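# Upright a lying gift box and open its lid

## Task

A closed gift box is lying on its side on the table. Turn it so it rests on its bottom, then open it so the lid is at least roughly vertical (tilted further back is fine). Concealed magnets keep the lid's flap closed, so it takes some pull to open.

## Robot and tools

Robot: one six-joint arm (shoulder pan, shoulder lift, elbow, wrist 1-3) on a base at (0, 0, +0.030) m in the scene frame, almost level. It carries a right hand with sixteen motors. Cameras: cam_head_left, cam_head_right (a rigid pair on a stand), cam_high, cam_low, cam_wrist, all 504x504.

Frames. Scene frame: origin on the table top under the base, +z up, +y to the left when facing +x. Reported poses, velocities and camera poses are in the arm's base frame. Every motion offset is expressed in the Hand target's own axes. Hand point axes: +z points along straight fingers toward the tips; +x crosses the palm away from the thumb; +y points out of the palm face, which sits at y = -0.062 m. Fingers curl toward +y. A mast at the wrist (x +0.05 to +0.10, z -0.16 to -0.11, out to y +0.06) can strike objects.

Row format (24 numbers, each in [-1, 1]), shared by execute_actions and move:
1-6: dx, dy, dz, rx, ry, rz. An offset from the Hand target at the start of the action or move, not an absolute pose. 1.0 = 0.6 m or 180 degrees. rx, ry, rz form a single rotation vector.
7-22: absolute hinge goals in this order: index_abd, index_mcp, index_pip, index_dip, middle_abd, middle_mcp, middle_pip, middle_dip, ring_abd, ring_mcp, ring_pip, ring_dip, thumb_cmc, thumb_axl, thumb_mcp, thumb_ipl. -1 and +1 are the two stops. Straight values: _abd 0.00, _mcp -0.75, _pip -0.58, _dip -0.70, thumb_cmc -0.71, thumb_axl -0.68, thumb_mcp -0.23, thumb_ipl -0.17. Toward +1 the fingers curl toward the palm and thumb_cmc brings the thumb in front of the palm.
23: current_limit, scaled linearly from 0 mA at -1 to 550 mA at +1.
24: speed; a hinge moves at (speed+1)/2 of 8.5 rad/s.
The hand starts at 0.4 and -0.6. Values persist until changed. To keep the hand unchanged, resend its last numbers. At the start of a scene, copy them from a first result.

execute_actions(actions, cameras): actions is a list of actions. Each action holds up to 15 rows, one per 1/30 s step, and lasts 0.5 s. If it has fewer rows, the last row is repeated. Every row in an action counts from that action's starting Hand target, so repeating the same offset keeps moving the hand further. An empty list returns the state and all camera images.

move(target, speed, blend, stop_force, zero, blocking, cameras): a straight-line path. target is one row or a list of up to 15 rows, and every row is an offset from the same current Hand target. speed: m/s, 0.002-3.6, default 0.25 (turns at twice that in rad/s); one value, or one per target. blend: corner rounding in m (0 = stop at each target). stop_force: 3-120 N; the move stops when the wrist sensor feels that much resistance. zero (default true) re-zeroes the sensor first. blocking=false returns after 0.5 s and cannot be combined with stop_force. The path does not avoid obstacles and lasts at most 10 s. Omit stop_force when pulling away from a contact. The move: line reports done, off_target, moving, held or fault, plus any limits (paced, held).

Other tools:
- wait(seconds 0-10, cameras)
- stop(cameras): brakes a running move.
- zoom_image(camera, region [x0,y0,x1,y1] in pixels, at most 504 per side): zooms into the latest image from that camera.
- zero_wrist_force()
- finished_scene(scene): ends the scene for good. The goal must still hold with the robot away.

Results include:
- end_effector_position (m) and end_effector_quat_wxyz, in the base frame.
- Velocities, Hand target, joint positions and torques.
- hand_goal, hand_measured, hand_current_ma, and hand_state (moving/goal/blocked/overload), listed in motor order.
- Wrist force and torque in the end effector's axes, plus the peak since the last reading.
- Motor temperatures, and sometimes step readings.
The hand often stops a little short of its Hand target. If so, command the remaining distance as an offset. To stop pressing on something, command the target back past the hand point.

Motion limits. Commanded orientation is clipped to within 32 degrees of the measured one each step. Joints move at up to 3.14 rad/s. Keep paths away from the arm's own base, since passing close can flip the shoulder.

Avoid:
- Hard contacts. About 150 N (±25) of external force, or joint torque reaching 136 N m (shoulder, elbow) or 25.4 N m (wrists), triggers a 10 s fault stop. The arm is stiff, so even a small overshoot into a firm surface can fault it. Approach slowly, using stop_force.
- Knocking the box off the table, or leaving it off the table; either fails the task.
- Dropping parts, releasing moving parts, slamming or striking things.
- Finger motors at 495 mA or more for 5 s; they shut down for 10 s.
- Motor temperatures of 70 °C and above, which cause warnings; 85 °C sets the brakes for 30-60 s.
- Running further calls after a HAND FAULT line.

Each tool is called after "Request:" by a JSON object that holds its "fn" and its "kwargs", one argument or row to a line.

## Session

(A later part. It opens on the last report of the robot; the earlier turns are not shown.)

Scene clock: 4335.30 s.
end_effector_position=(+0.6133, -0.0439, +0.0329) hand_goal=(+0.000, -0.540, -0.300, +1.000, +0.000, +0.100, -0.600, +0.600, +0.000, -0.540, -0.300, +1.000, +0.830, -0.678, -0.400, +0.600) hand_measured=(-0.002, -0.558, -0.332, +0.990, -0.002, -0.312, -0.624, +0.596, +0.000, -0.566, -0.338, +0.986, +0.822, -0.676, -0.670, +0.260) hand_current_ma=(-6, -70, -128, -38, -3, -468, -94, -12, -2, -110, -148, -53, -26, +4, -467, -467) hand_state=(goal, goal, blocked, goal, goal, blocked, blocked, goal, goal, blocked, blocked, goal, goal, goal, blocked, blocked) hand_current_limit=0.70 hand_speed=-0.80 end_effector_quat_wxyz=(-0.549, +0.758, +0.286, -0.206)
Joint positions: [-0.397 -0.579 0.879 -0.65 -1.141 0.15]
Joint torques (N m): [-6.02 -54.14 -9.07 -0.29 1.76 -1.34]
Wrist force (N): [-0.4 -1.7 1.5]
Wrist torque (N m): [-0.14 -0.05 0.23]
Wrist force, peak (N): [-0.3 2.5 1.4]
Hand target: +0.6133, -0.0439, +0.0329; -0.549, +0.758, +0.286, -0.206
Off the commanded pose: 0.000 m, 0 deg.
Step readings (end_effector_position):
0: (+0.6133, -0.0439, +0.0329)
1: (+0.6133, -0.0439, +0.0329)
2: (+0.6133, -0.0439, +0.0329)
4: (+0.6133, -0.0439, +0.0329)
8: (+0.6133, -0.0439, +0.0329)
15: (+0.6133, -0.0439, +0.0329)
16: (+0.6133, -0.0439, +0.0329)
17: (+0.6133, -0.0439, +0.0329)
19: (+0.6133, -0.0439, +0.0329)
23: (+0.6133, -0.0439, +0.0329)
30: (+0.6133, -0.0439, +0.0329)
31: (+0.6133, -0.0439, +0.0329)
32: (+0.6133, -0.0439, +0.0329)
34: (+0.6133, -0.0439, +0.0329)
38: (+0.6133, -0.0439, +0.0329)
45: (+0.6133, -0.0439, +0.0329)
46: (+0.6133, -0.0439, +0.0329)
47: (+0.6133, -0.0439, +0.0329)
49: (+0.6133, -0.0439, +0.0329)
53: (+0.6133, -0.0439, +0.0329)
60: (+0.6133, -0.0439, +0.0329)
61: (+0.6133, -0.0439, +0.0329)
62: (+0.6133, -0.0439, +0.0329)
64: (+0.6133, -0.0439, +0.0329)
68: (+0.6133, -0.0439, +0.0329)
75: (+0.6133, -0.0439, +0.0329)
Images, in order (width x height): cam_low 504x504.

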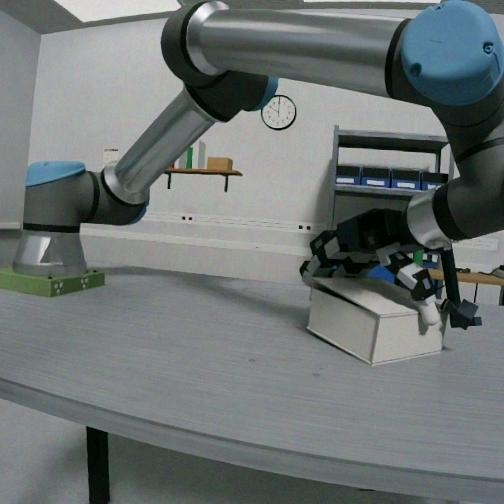

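Request:
{"fn": "execute_actions", "kwargs": {
  "actions": [
    [[0,0,0,0,0,0,0,-0.54,-0.3,1.0,0,0.1,-0.6,0.5,0,-0.54,-0.3,1.0,0.83,-0.678,-0.4,0.6,0.7,-0.8]],
    [[0,0,0,0,0,0,0,-0.54,-0.3,1.0,0,0.1,-0.6,0.4,0,-0.54,-0.3,1.0,0.83,-0.678,-0.4,0.6,0.7,-0.8]],
    [[0,0,0,0,0,0,0,-0.54,-0.3,1.0,0,0.1,-0.6,0.3,0,-0.54,-0.3,1.0,0.83,-0.678,-0.4,0.6,0.7,-0.8]]
  ],
  "cameras": ["cam_low"]
}}

Request:
{"fn": "zoom_image", "kwargs": {
  "camera": "cam_low",
  "region": [275, 190, 475, 390]
}}

Scene clock: 4355.90 s.
end_effector_position=(+0.6133, -0.0439, +0.0329) hand_goal=(+0.000, -0.540, -0.300, +1.000, +0.000, +0.100, -0.600, +0.300, +0.000, -0.540, -0.300, +1.000, +0.830, -0.678, -0.400, +0.600) hand_measured=(-0.002, -0.558, -0.330, +0.990, +0.000, -0.218, -0.626, +0.296, +0.000, -0.566, -0.334, +0.986, +0.822, -0.676, -0.670, +0.264) hand_current_ma=(-6, -70, -118, -38, +1, -468, -100, -11, -2, -110, -135, -53, -26, +4, -468, -467) hand_state=(goal, goal, blocked, goal, goal, blocked, blocked, goal, goal, blocked, blocked, goal, goal, goal, blocked, blocked) hand_current_limit=0.70 hand_speed=-0.80 end_effector_quat_wxyz=(-0.549, +0.758, +0.286, -0.206)
Joint positions: [-0.397 -0.579 0.879 -0.65 -1.141 0.15]
Joint torques (N m): [-5.83 -54.07 -9.11 -0.18 1.75 -1.25]
Wrist force (N): [-0.7 -4.1 0.8]
Wrist torque (N m): [-0.17 -0.05 0.19]
Wrist force, peak (N): [-0.8 -4.6 1.0]
Hand target: +0.6133, -0.0439, +0.0329; -0.549, +0.758, +0.286, -0.206
Off the commanded pose: 0.000 m, 0 deg.
Step readings (end_effector_position):
0: (+0.6133, -0.0439, +0.0329)
1: (+0.6133, -0.0439, +0.0329)
2: (+0.6133, -0.0439, +0.0329)
4: (+0.6133, -0.0439, +0.0329)
8: (+0.6133, -0.0439, +0.0329)
15: (+0.6133, -0.0439, +0.0329)
16: (+0.6133, -0.0439, +0.0329)
17: (+0.6133, -0.0439, +0.0329)
19: (+0.6133, -0.0439, +0.0329)
23: (+0.6133, -0.0439, +0.0329)
30: (+0.6133, -0.0439, +0.0329)
31: (+0.6133, -0.0439, +0.0329)
32: (+0.6133, -0.0439, +0.0329)
34: (+0.6133, -0.0439, +0.0329)
38: (+0.6133, -0.0439, +0.0329)
45: (+0.6133, -0.0439, +0.0329)
Images, in order (width x height): cam_low 504x504.

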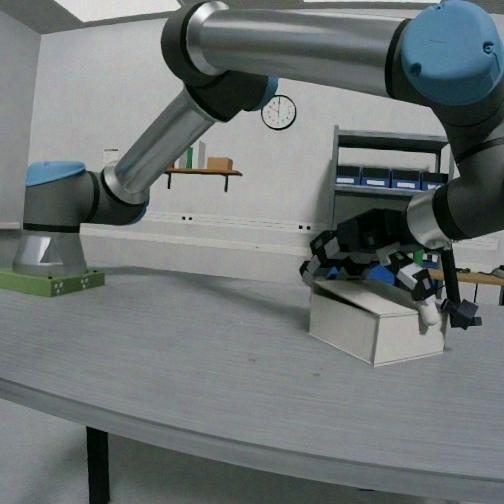

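Scaled by 2.520.

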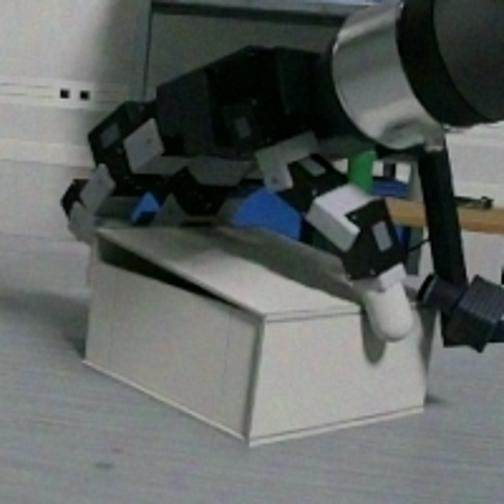

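Request:
{"fn": "execute_actions", "kwargs": {
  "actions": [
    [[0,0,0,0,0,0,0,-0.54,-0.4,0.6,0,0.1,-0.6,0.3,0,-0.54,-0.3,1.0,0.83,-0.678,-0.4,0.6,0.7,-0.7]],
    [[0,0,0,0,0,0,0,-0.42,-0.66,0.6,0,0.1,-0.6,0.3,0,-0.54,-0.3,1.0,0.83,-0.678,-0.4,0.6,0.7,-0.7]],
    [[0,0,0,0,0,0,0,-0.3,-0.66,0.65,0,0.1,-0.6,0.3,0,-0.54,-0.3,1.0,0.83,-0.678,-0.4,0.6,0.7,-0.8]],
    [[0,0,0,0,0,0,0,-0.25,-0.66,0.65,0,0.1,-0.6,0.3,0,-0.54,-0.3,1.0,0.83,-0.678,-0.4,0.6,0.7,-0.8]]
  ],
  "cameras": ["cam_low"]
}}

Request:
{"fn": "zoom_image", "kwargs": {
  "camera": "cam_low",
  "region": [275, 190, 475, 390]
}}

Scene clock: 4379.80 s.
end_effector_position=(+0.6133, -0.0439, +0.0329) hand_goal=(+0.000, -0.250, -0.660, +0.650, +0.000, +0.100, -0.600, +0.300, +0.000, -0.540, -0.300, +1.000, +0.830, -0.678, -0.400, +0.600) hand_measured=(-0.002, -0.300, -0.674, +0.644, +0.000, -0.218, -0.626, +0.296, +0.000, -0.566, -0.334, +0.986, +0.822, -0.676, -0.670, +0.264) hand_current_ma=(-6, -220, -54, -17, +1, -468, -100, -11, -2, -110, -135, -53, -26, +4, -467, -467) hand_state=(goal, blocked, goal, goal, goal, blocked, blocked, goal, goal, blocked, blocked, goal, goal, goal, blocked, blocked) hand_current_limit=0.70 hand_speed=-0.80 end_effector_quat_wxyz=(-0.549, +0.758, +0.286, -0.206)
Joint positions: [-0.397 -0.579 0.879 -0.65 -1.141 0.15]
Joint torques (N m): [-5.91 -53.79 -9.38 -0.15 1.6 -1.22]
Wrist force (N): [-0.7 -4.3 1.1]
Wrist torque (N m): [-0.13 -0.04 0.21]
Wrist force, peak (N): [-0.6 -4.7 1.4]
Hand target: +0.6133, -0.0439, +0.0329; -0.549, +0.758, +0.286, -0.206
Off the commanded pose: 0.000 m, 0 deg.
Step readings (end_effector_position):
0: (+0.6133, -0.0439, +0.0329)
1: (+0.6133, -0.0439, +0.0329)
2: (+0.6133, -0.0439, +0.0329)
4: (+0.6133, -0.0439, +0.0329)
8: (+0.6133, -0.0439, +0.0329)
15: (+0.6133, -0.0439, +0.0329)
16: (+0.6133, -0.0439, +0.0329)
17: (+0.6133, -0.0439, +0.0329)
19: (+0.6133, -0.0439, +0.0329)
23: (+0.6133, -0.0439, +0.0329)
30: (+0.6133, -0.0439, +0.0329)
31: (+0.6133, -0.0439, +0.0329)
32: (+0.6133, -0.0439, +0.0329)
34: (+0.6133, -0.0439, +0.0329)
38: (+0.6133, -0.0439, +0.0329)
45: (+0.6133, -0.0439, +0.0329)
46: (+0.6133, -0.0439, +0.0329)
47: (+0.6133, -0.0439, +0.0329)
49: (+0.6133, -0.0439, +0.0329)
53: (+0.6133, -0.0439, +0.0329)
60: (+0.6133, -0.0439, +0.0329)
Images, in order (width x height): cam_low 504x504.

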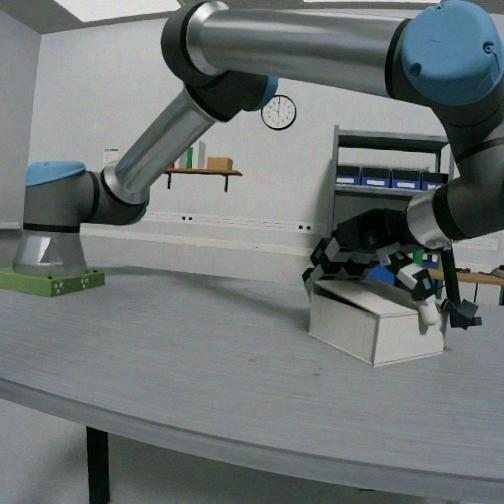

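Scaled by 2.520.

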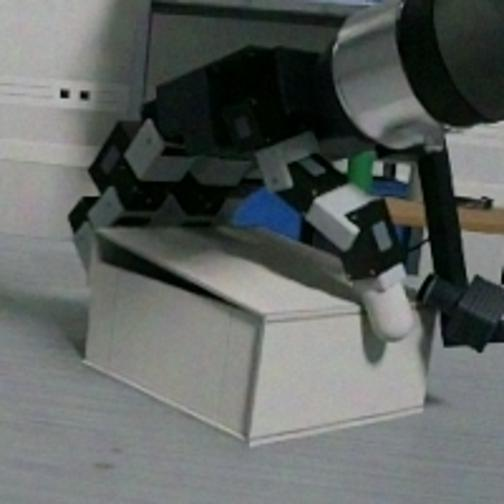

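Request:
{"fn": "execute_actions", "kwargs": {
  "actions": [
    [[0,0,0,0,0,0,0,-0.33,-0.6,0.9,0,0.1,-0.6,0.3,0,-0.54,-0.3,1.0,0.83,-0.678,-0.4,0.6,0.7,-0.8]],
    [[0,0,0,0,0,0,0,-0.42,-0.5,1.0,0,0.1,-0.6,0.3,0,-0.54,-0.3,1.0,0.83,-0.678,-0.4,0.6,0.7,-0.8]],
    [[0,0,0,0,0,0,0,-0.46,-0.4,1.0,0,0.1,-0.6,0.3,0,-0.54,-0.3,1.0,0.83,-0.678,-0.4,0.6,0.7,-0.8]],
    [[0,0,0,0,0,0,0,-0.46,-0.4,1.0,0,0.1,-0.6,0.3,0,-0.54,-0.3,1.0,0.83,-0.678,-0.4,0.6,0.7,-0.8]]
  ],
  "cameras": ["cam_low"]
}}

Request:
{"fn": "zoom_image", "kwargs": {
  "camera": "cam_low",
  "region": [275, 190, 475, 390]
}}

Scene clock: 4397.83 s.
end_effector_position=(+0.6133, -0.0439, +0.0329) hand_goal=(+0.000, -0.460, -0.400, +1.000, +0.000, +0.100, -0.600, +0.300, +0.000, -0.540, -0.300, +1.000, +0.830, -0.678, -0.400, +0.600) hand_measured=(-0.002, -0.482, -0.466, +0.968, +0.000, -0.216, -0.626, +0.296, +0.000, -0.568, -0.328, +0.998, +0.822, -0.676, -0.670, +0.264) hand_current_ma=(-6, -89, -277, -131, +1, -468, -100, -11, -2, -117, -106, -4, -25, +4, -467, -467) hand_state=(goal, blocked, blocked, blocked, goal, blocked, blocked, goal, goal, blocked, blocked, goal, goal, goal, blocked, blocked) hand_current_limit=0.70 hand_speed=-0.80 end_effector_quat_wxyz=(-0.549, +0.758, +0.286, -0.206)
Joint positions: [-0.397 -0.579 0.879 -0.65 -1.141 0.15]
Joint torques (N m): [-5.71 -54.28 -10.04 -0.06 1.62 -1.27]
Wrist force (N): [-0.5 -2.2 0.5]
Wrist torque (N m): [-0.04 0.03 0.13]
Wrist force, peak (N): [-0.6 -4.6 1.4]
Hand target: +0.6133, -0.0439, +0.0329; -0.549, +0.758, +0.286, -0.206
Off the commanded pose: 0.000 m, 0 deg.
Step readings (end_effector_position):
0: (+0.6133, -0.0439, +0.0329)
1: (+0.6133, -0.0439, +0.0329)
2: (+0.6133, -0.0439, +0.0329)
4: (+0.6133, -0.0439, +0.0329)
8: (+0.6133, -0.0439, +0.0329)
15: (+0.6133, -0.0439, +0.0329)
16: (+0.6133, -0.0439, +0.0329)
17: (+0.6133, -0.0439, +0.0329)
19: (+0.6133, -0.0439, +0.0329)
23: (+0.6133, -0.0439, +0.0329)
30: (+0.6133, -0.0439, +0.0329)
31: (+0.6133, -0.0439, +0.0329)
32: (+0.6133, -0.0439, +0.0329)
34: (+0.6133, -0.0439, +0.0329)
38: (+0.6133, -0.0439, +0.0329)
45: (+0.6133, -0.0439, +0.0329)
46: (+0.6133, -0.0439, +0.0329)
47: (+0.6133, -0.0439, +0.0329)
49: (+0.6133, -0.0439, +0.0329)
53: (+0.6133, -0.0439, +0.0329)
60: (+0.6133, -0.0439, +0.0329)
Images, in order (width x height): cam_low 504x504.

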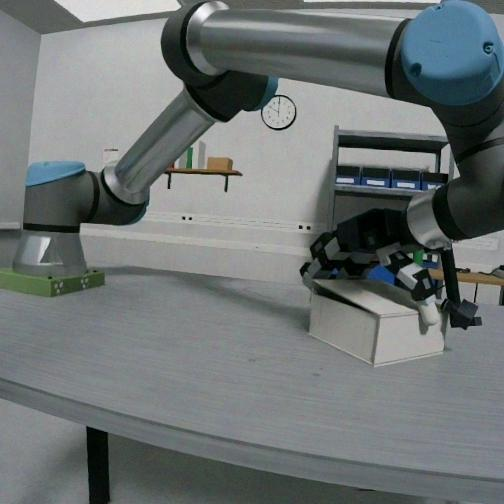

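Scaled by 2.520.

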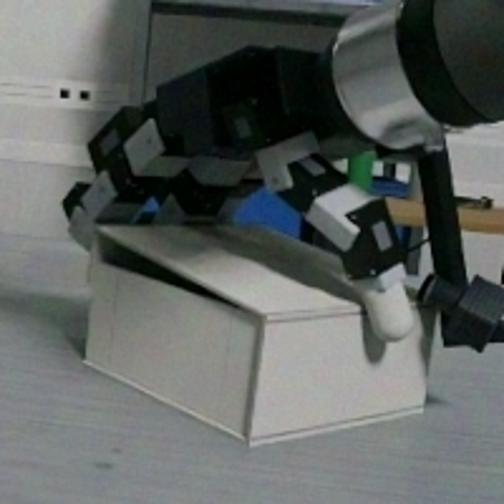

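Request:
{"fn": "execute_actions", "kwargs": {
  "actions": [
    [[0,0,0,0,0,0,0,-0.4,-0.35,1.0,0,0.1,-0.6,0.3,0,-0.48,-0.25,1.0,0.83,-0.678,-0.4,0.6,0.7,-0.9]],
    [[0,0,0,0,0,0,0,-0.44,-0.2,1.0,0,0.1,-0.6,0.3,0,-0.48,-0.15,1.0,0.83,-0.678,-0.4,0.6,0.7,-0.9]],
    [[0,0,0,0,0,0,0,-0.44,-0.1,1.0,0,0.1,-0.6,0.3,0,-0.48,-0.05,1.0,0.83,-0.678,-0.4,0.6,0.7,-0.9]]
  ],
  "cameras": ["cam_low"]
}}

Request:
{"fn": "zoom_image", "kwargs": {
  "camera": "cam_low",
  "region": [275, 190, 475, 390]
}}

Scene clock: 4430.00 s.
end_effector_position=(+0.6133, -0.0439, +0.0329) hand_goal=(+0.000, -0.440, -0.100, +1.000, +0.000, +0.100, -0.600, +0.300, +0.000, -0.480, -0.050, +1.000, +0.830, -0.678, -0.400, +0.600) hand_measured=(-0.002, -0.484, -0.438, +0.968, +0.000, -0.212, -0.626, +0.296, +0.000, -0.568, -0.292, +0.988, +0.824, -0.676, -0.674, +0.264) hand_current_ma=(-6, -194, -468, -131, -2, -468, -100, -11, -2, -413, -467, -44, -23, +4, -467, -467) hand_state=(goal, blocked, blocked, blocked, goal, blocked, blocked, goal, goal, blocked, blocked, goal, goal, goal, blocked, blocked) hand_current_limit=0.70 hand_speed=-0.90 end_effector_quat_wxyz=(-0.549, +0.758, +0.286, -0.206)
Joint positions: [-0.397 -0.579 0.879 -0.65 -1.141 0.15]
Joint torques (N m): [-5.53 -54.42 -10 0 1.55 -1.34]
Wrist force (N): [0.0 0.9 1.2]
Wrist torque (N m): [0.13 -0.07 0.19]
Wrist force, peak (N): [-0.6 -2.5 0.5]
Hand target: +0.6133, -0.0439, +0.0329; -0.549, +0.758, +0.286, -0.206
Off the commanded pose: 0.000 m, 0 deg.
Step readings (end_effector_position):
0: (+0.6133, -0.0439, +0.0329)
1: (+0.6133, -0.0439, +0.0329)
2: (+0.6133, -0.0439, +0.0329)
4: (+0.6133, -0.0439, +0.0329)
8: (+0.6133, -0.0439, +0.0329)
15: (+0.6133, -0.0439, +0.0329)
16: (+0.6133, -0.0439, +0.0329)
17: (+0.6133, -0.0439, +0.0329)
19: (+0.6133, -0.0439, +0.0329)
23: (+0.6133, -0.0439, +0.0329)
30: (+0.6133, -0.0439, +0.0329)
31: (+0.6133, -0.0439, +0.0329)
32: (+0.6133, -0.0439, +0.0329)
34: (+0.6133, -0.0439, +0.0329)
38: (+0.6133, -0.0439, +0.0329)
45: (+0.6133, -0.0439, +0.0329)
Images, in order (width x height): cam_low 504x504.

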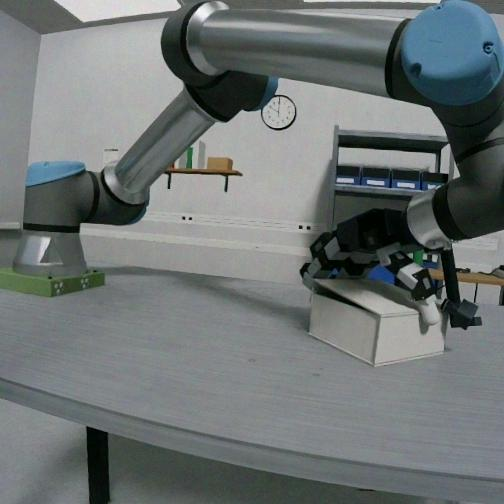

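Scaled by 2.520.

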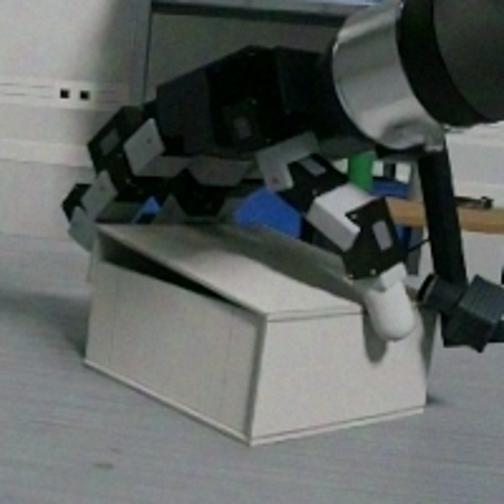

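Request:
{"fn": "execute_actions", "kwargs": {
  "actions": [
    [[0,0,0,0,0,0,0,-0.46,-0.4,1.0,0,0.1,-0.6,0.3,0,-0.54,-0.4,0.6,0.83,-0.678,-0.4,0.6,0.7,-0.6]],
    [[0,0,0,0,0,0,0,-0.46,-0.4,1.0,0,0.1,-0.6,0.3,0,-0.42,-0.66,0.6,0.83,-0.678,-0.4,0.6,0.7,-0.6]],
    [[0,0,0,0,0,0,0,-0.46,-0.4,1.0,0,0.1,-0.6,0.3,0,-0.25,-0.66,0.65,0.83,-0.678,-0.4,0.6,0.7,-0.6]],
    [[0,0,0,0,0,0,0,-0.46,-0.4,1.0,0,0.1,-0.6,0.3,0,-0.34,-0.635,0.83,0.83,-0.678,-0.4,0.6,0.7,-0.85]],
    [[0,0,0,0,0,0,0,-0.46,-0.4,1.0,0,0.1,-0.6,0.3,0,-0.4,-0.58,0.95,0.83,-0.678,-0.4,0.6,0.7,-0.85]]
  ],
  "cameras": ["cam_low"]
}}

Request:
{"fn": "zoom_image", "kwargs": {
  "camera": "cam_low",
  "region": [275, 190, 475, 390]
}}

Scene clock: 4493.90 s.
end_effector_position=(+0.6133, -0.0439, +0.0329) hand_goal=(+0.000, -0.460, -0.400, +1.000, +0.000, +0.100, -0.600, +0.300, +0.000, -0.400, -0.580, +0.950, +0.830, -0.678, -0.400, +0.600) hand_measured=(-0.002, -0.494, -0.438, +1.000, -0.002, -0.210, -0.626, +0.288, +0.000, -0.416, -0.614, +0.914, +0.828, -0.676, -0.674, +0.264) hand_current_ma=(-6, -143, -148, +0, -3, -467, -103, -41, -2, -61, -135, -145, -8, +4, -467, -467) hand_state=(goal, blocked, blocked, goal, goal, blocked, blocked, goal, goal, goal, blocked, blocked, goal, goal, blocked, blocked) hand_current_limit=0.70 hand_speed=-0.85 end_effector_quat_wxyz=(-0.549, +0.758, +0.286, -0.206)
Joint positions: [-0.397 -0.579 0.879 -0.65 -1.141 0.15]
Joint torques (N m): [-5.05 -55.11 -9.85 0.05 1.61 -1.17]
Wrist force (N): [0.1 0.0 1.3]
Wrist torque (N m): [0.24 -0.07 0.37]
Wrist force, peak (N): [-0.5 2.4 1.1]
Hand target: +0.6133, -0.0439, +0.0329; -0.549, +0.758, +0.286, -0.206
Off the commanded pose: 0.000 m, 0 deg.
Step readings (end_effector_position):
0: (+0.6133, -0.0439, +0.0329)
1: (+0.6133, -0.0439, +0.0329)
2: (+0.6133, -0.0439, +0.0329)
4: (+0.6133, -0.0439, +0.0329)
8: (+0.6133, -0.0439, +0.0329)
15: (+0.6133, -0.0439, +0.0329)
16: (+0.6133, -0.0439, +0.0329)
17: (+0.6133, -0.0439, +0.0329)
19: (+0.6133, -0.0439, +0.0329)
23: (+0.6133, -0.0439, +0.0329)
30: (+0.6133, -0.0439, +0.0329)
31: (+0.6133, -0.0439, +0.0329)
32: (+0.6133, -0.0439, +0.0329)
34: (+0.6133, -0.0439, +0.0329)
38: (+0.6133, -0.0439, +0.0329)
45: (+0.6133, -0.0439, +0.0329)
46: (+0.6133, -0.0439, +0.0329)
47: (+0.6133, -0.0439, +0.0329)
49: (+0.6133, -0.0439, +0.0329)
53: (+0.6133, -0.0439, +0.0329)
60: (+0.6133, -0.0439, +0.0329)
61: (+0.6133, -0.0439, +0.0329)
62: (+0.6133, -0.0439, +0.0329)
64: (+0.6133, -0.0439, +0.0329)
68: (+0.6133, -0.0439, +0.0329)
75: (+0.6133, -0.0439, +0.0329)
Images, in order (width x height): cam_low 504x504.

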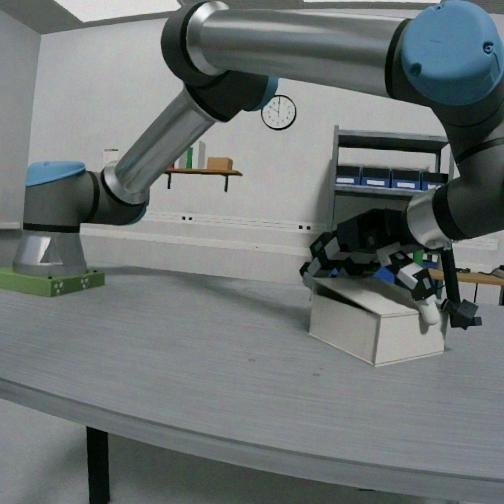

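Scaled by 2.520.

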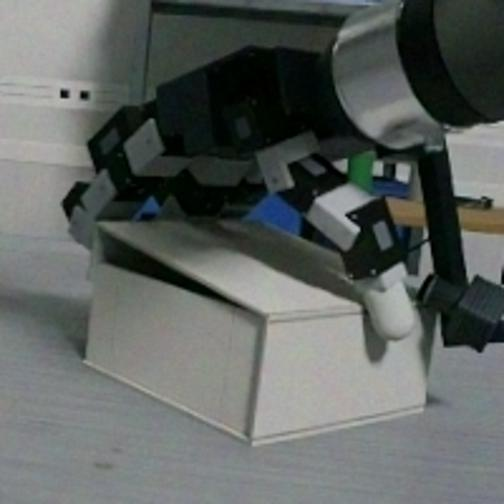

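Request:
{"fn": "execute_actions", "kwargs": {
  "actions": [
    [[0,0,0,0,0,0,0,-0.49,-0.35,1.0,0,0.1,-0.6,0.3,0,-0.43,-0.5,1.0,0.83,-0.678,-0.4,0.6,0.7,-0.85]],
    [[0,0,0,0,0,0,0,-0.51,-0.3,1.0,0,0.1,-0.6,0.3,0,-0.47,-0.42,1.0,0.83,-0.678,-0.4,0.6,0.7,-0.85]],
    [[0,0,0,0,0,0,0,-0.53,-0.25,1.0,0,0.1,-0.6,0.3,0,-0.5,-0.35,1.0,0.83,-0.678,-0.4,0.6,0.7,-0.85]],
    [[0,0,0,0,0,0,0,-0.55,-0.2,1.0,0,0.1,-0.6,0.3,0,-0.53,-0.28,1.0,0.83,-0.678,-0.4,0.6,0.7,-0.85]]
  ],
  "cameras": ["cam_low"]
}}

Request:
{"fn": "zoom_image", "kwargs": {
  "camera": "cam_low",
  "region": [275, 190, 475, 390]
}}

Scene clock: 4514.40 s.
end_effector_position=(+0.6133, -0.0439, +0.0329) hand_goal=(+0.000, -0.550, -0.200, +1.000, +0.000, +0.100, -0.600, +0.300, +0.000, -0.530, -0.280, +1.000, +0.830, -0.678, -0.400, +0.600) hand_measured=(-0.002, -0.572, -0.272, +0.982, -0.002, -0.210, -0.626, +0.288, +0.000, -0.554, -0.340, +0.964, +0.826, -0.676, -0.674, +0.264) hand_current_ma=(-6, -86, -307, -66, -3, -468, -103, -42, -2, -97, -255, -141, -11, +4, -468, -467) hand_state=(goal, blocked, blocked, goal, goal, blocked, blocked, goal, goal, blocked, blocked, blocked, goal, goal, blocked, blocked) hand_current_limit=0.70 hand_speed=-0.85 end_effector_quat_wxyz=(-0.549, +0.758, +0.286, -0.206)
Joint positions: [-0.397 -0.579 0.879 -0.65 -1.141 0.15]
Joint torques (N m): [-5.41 -55.11 -10.06 0.05 1.47 -1.21]
Wrist force (N): [-0.5 2.4 1.4]
Wrist torque (N m): [0.27 -0.03 0.28]
Wrist force, peak (N): [-0.5 2.5 1.5]
Hand target: +0.6133, -0.0439, +0.0329; -0.549, +0.758, +0.286, -0.206
Off the commanded pose: 0.000 m, 0 deg.
Step readings (end_effector_position):
0: (+0.6133, -0.0439, +0.0329)
1: (+0.6133, -0.0439, +0.0329)
2: (+0.6133, -0.0439, +0.0329)
4: (+0.6133, -0.0439, +0.0329)
8: (+0.6133, -0.0439, +0.0329)
15: (+0.6133, -0.0439, +0.0329)
16: (+0.6133, -0.0439, +0.0329)
17: (+0.6133, -0.0439, +0.0329)
19: (+0.6133, -0.0439, +0.0329)
23: (+0.6133, -0.0439, +0.0329)
30: (+0.6133, -0.0439, +0.0329)
31: (+0.6133, -0.0439, +0.0329)
32: (+0.6133, -0.0439, +0.0329)
34: (+0.6133, -0.0439, +0.0329)
38: (+0.6133, -0.0439, +0.0329)
45: (+0.6133, -0.0439, +0.0329)
46: (+0.6133, -0.0439, +0.0329)
47: (+0.6133, -0.0439, +0.0329)
49: (+0.6133, -0.0439, +0.0329)
53: (+0.6133, -0.0439, +0.0329)
60: (+0.6133, -0.0439, +0.0329)
Images, in order (width x height): cam_low 504x504.

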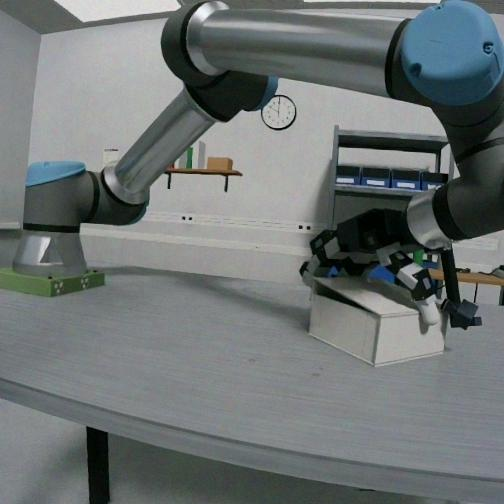

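Scaled by 2.520.

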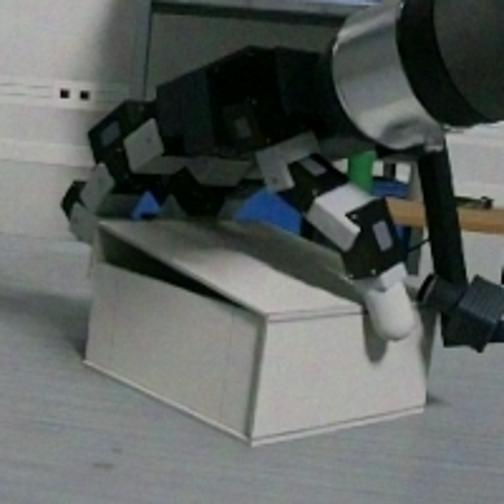

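Request:
{"fn": "execute_actions", "kwargs": {
  "actions": [
    [[0,0,0,0,0,0,0,-0.52,-0.4,0.6,0,0.1,-0.6,0.3,0,-0.5,-0.28,1.0,0.83,-0.678,-0.4,0.6,0.7,-0.6]],
    [[0,0,0,0,0,0,0,-0.42,-0.66,0.6,0,0.1,-0.6,0.3,0,-0.5,-0.28,1.0,0.83,-0.678,-0.4,0.6,0.7,-0.6]],
    [[0,0,0,0,0,0,0,-0.3,-0.635,0.75,0,0.1,-0.6,0.3,0,-0.5,-0.28,1.0,0.83,-0.678,-0.4,0.6,0.7,-0.6]],
    [[0,0,0,0,0,0,0,-0.36,-0.635,0.83,0,0.1,-0.6,0.3,0,-0.5,-0.28,1.0,0.83,-0.678,-0.4,0.6,0.7,-0.85]],
    [[0,0,0,0,0,0,0,-0.4,-0.58,0.95,0,0.1,-0.6,0.3,0,-0.5,-0.28,1.0,0.83,-0.678,-0.4,0.6,0.7,-0.85]],
    [[0,0,0,0,0,0,0,-0.42,-0.53,1.0,0,0.1,-0.6,0.3,0,-0.5,-0.28,1.0,0.83,-0.678,-0.4,0.6,0.7,-0.85]]
  ],
  "cameras": ["cam_low"]
}}

Request:
{"fn": "zoom_image", "kwargs": {
  "camera": "cam_low",
  "region": [275, 190, 475, 390]
}}

Scene clock: 4565.63 s.
end_effector_position=(+0.6133, -0.0439, +0.0329) hand_goal=(+0.000, -0.420, -0.530, +1.000, +0.000, +0.100, -0.600, +0.300, +0.000, -0.500, -0.280, +1.000, +0.830, -0.678, -0.400, +0.600) hand_measured=(-0.002, -0.432, -0.570, +0.970, -0.002, -0.210, -0.626, +0.288, +0.000, -0.554, -0.340, +0.964, +0.824, -0.676, -0.674, +0.264) hand_current_ma=(-6, -44, -162, -121, -3, -468, -103, -42, -2, -235, -252, -141, -23, +4, -467, -467) hand_state=(goal, goal, blocked, blocked, goal, blocked, blocked, goal, goal, blocked, blocked, blocked, goal, goal, blocked, blocked) hand_current_limit=0.70 hand_speed=-0.85 end_effector_quat_wxyz=(-0.549, +0.758, +0.286, -0.206)
Joint positions: [-0.397 -0.579 0.879 -0.65 -1.141 0.15]
Joint torques (N m): [-5.2 -54.93 -10.27 0.3 1.55 -1.23]
Wrist force (N): [-0.5 1.3 1.1]
Wrist torque (N m): [0.15 -0.02 0.26]
Wrist force, peak (N): [-0.4 2.6 1.5]
Hand target: +0.6133, -0.0439, +0.0329; -0.549, +0.758, +0.286, -0.206
Off the commanded pose: 0.000 m, 0 deg.
Step readings (end_effector_position):
0: (+0.6133, -0.0439, +0.0329)
1: (+0.6133, -0.0439, +0.0329)
2: (+0.6133, -0.0439, +0.0329)
4: (+0.6133, -0.0439, +0.0329)
8: (+0.6133, -0.0439, +0.0329)
15: (+0.6133, -0.0439, +0.0329)
16: (+0.6133, -0.0439, +0.0329)
17: (+0.6133, -0.0439, +0.0329)
19: (+0.6133, -0.0439, +0.0329)
23: (+0.6133, -0.0439, +0.0329)
30: (+0.6133, -0.0439, +0.0329)
31: (+0.6133, -0.0439, +0.0329)
32: (+0.6133, -0.0439, +0.0329)
34: (+0.6133, -0.0439, +0.0329)
38: (+0.6133, -0.0439, +0.0329)
45: (+0.6133, -0.0439, +0.0329)
46: (+0.6133, -0.0439, +0.0329)
47: (+0.6133, -0.0439, +0.0329)
49: (+0.6133, -0.0439, +0.0329)
53: (+0.6133, -0.0439, +0.0329)
60: (+0.6133, -0.0439, +0.0329)
61: (+0.6133, -0.0439, +0.0329)
62: (+0.6133, -0.0439, +0.0329)
64: (+0.6133, -0.0439, +0.0329)
68: (+0.6133, -0.0439, +0.0329)
75: (+0.6133, -0.0439, +0.0329)
76: (+0.6133, -0.0439, +0.0329)
77: (+0.6133, -0.0439, +0.0329)
79: (+0.6133, -0.0439, +0.0329)
83: (+0.6133, -0.0439, +0.0329)
90: (+0.6133, -0.0439, +0.0329)
Images, in order (width x height): cam_low 504x504.

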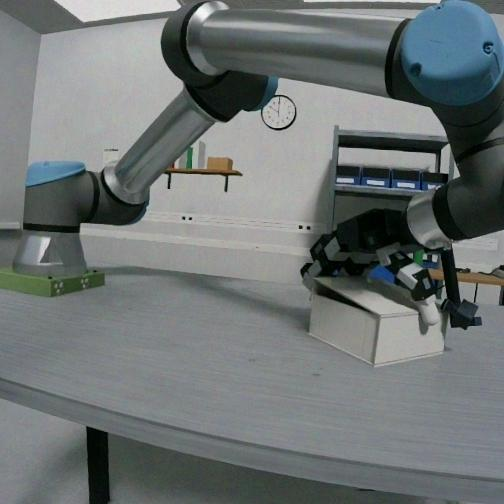

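Scaled by 2.520.

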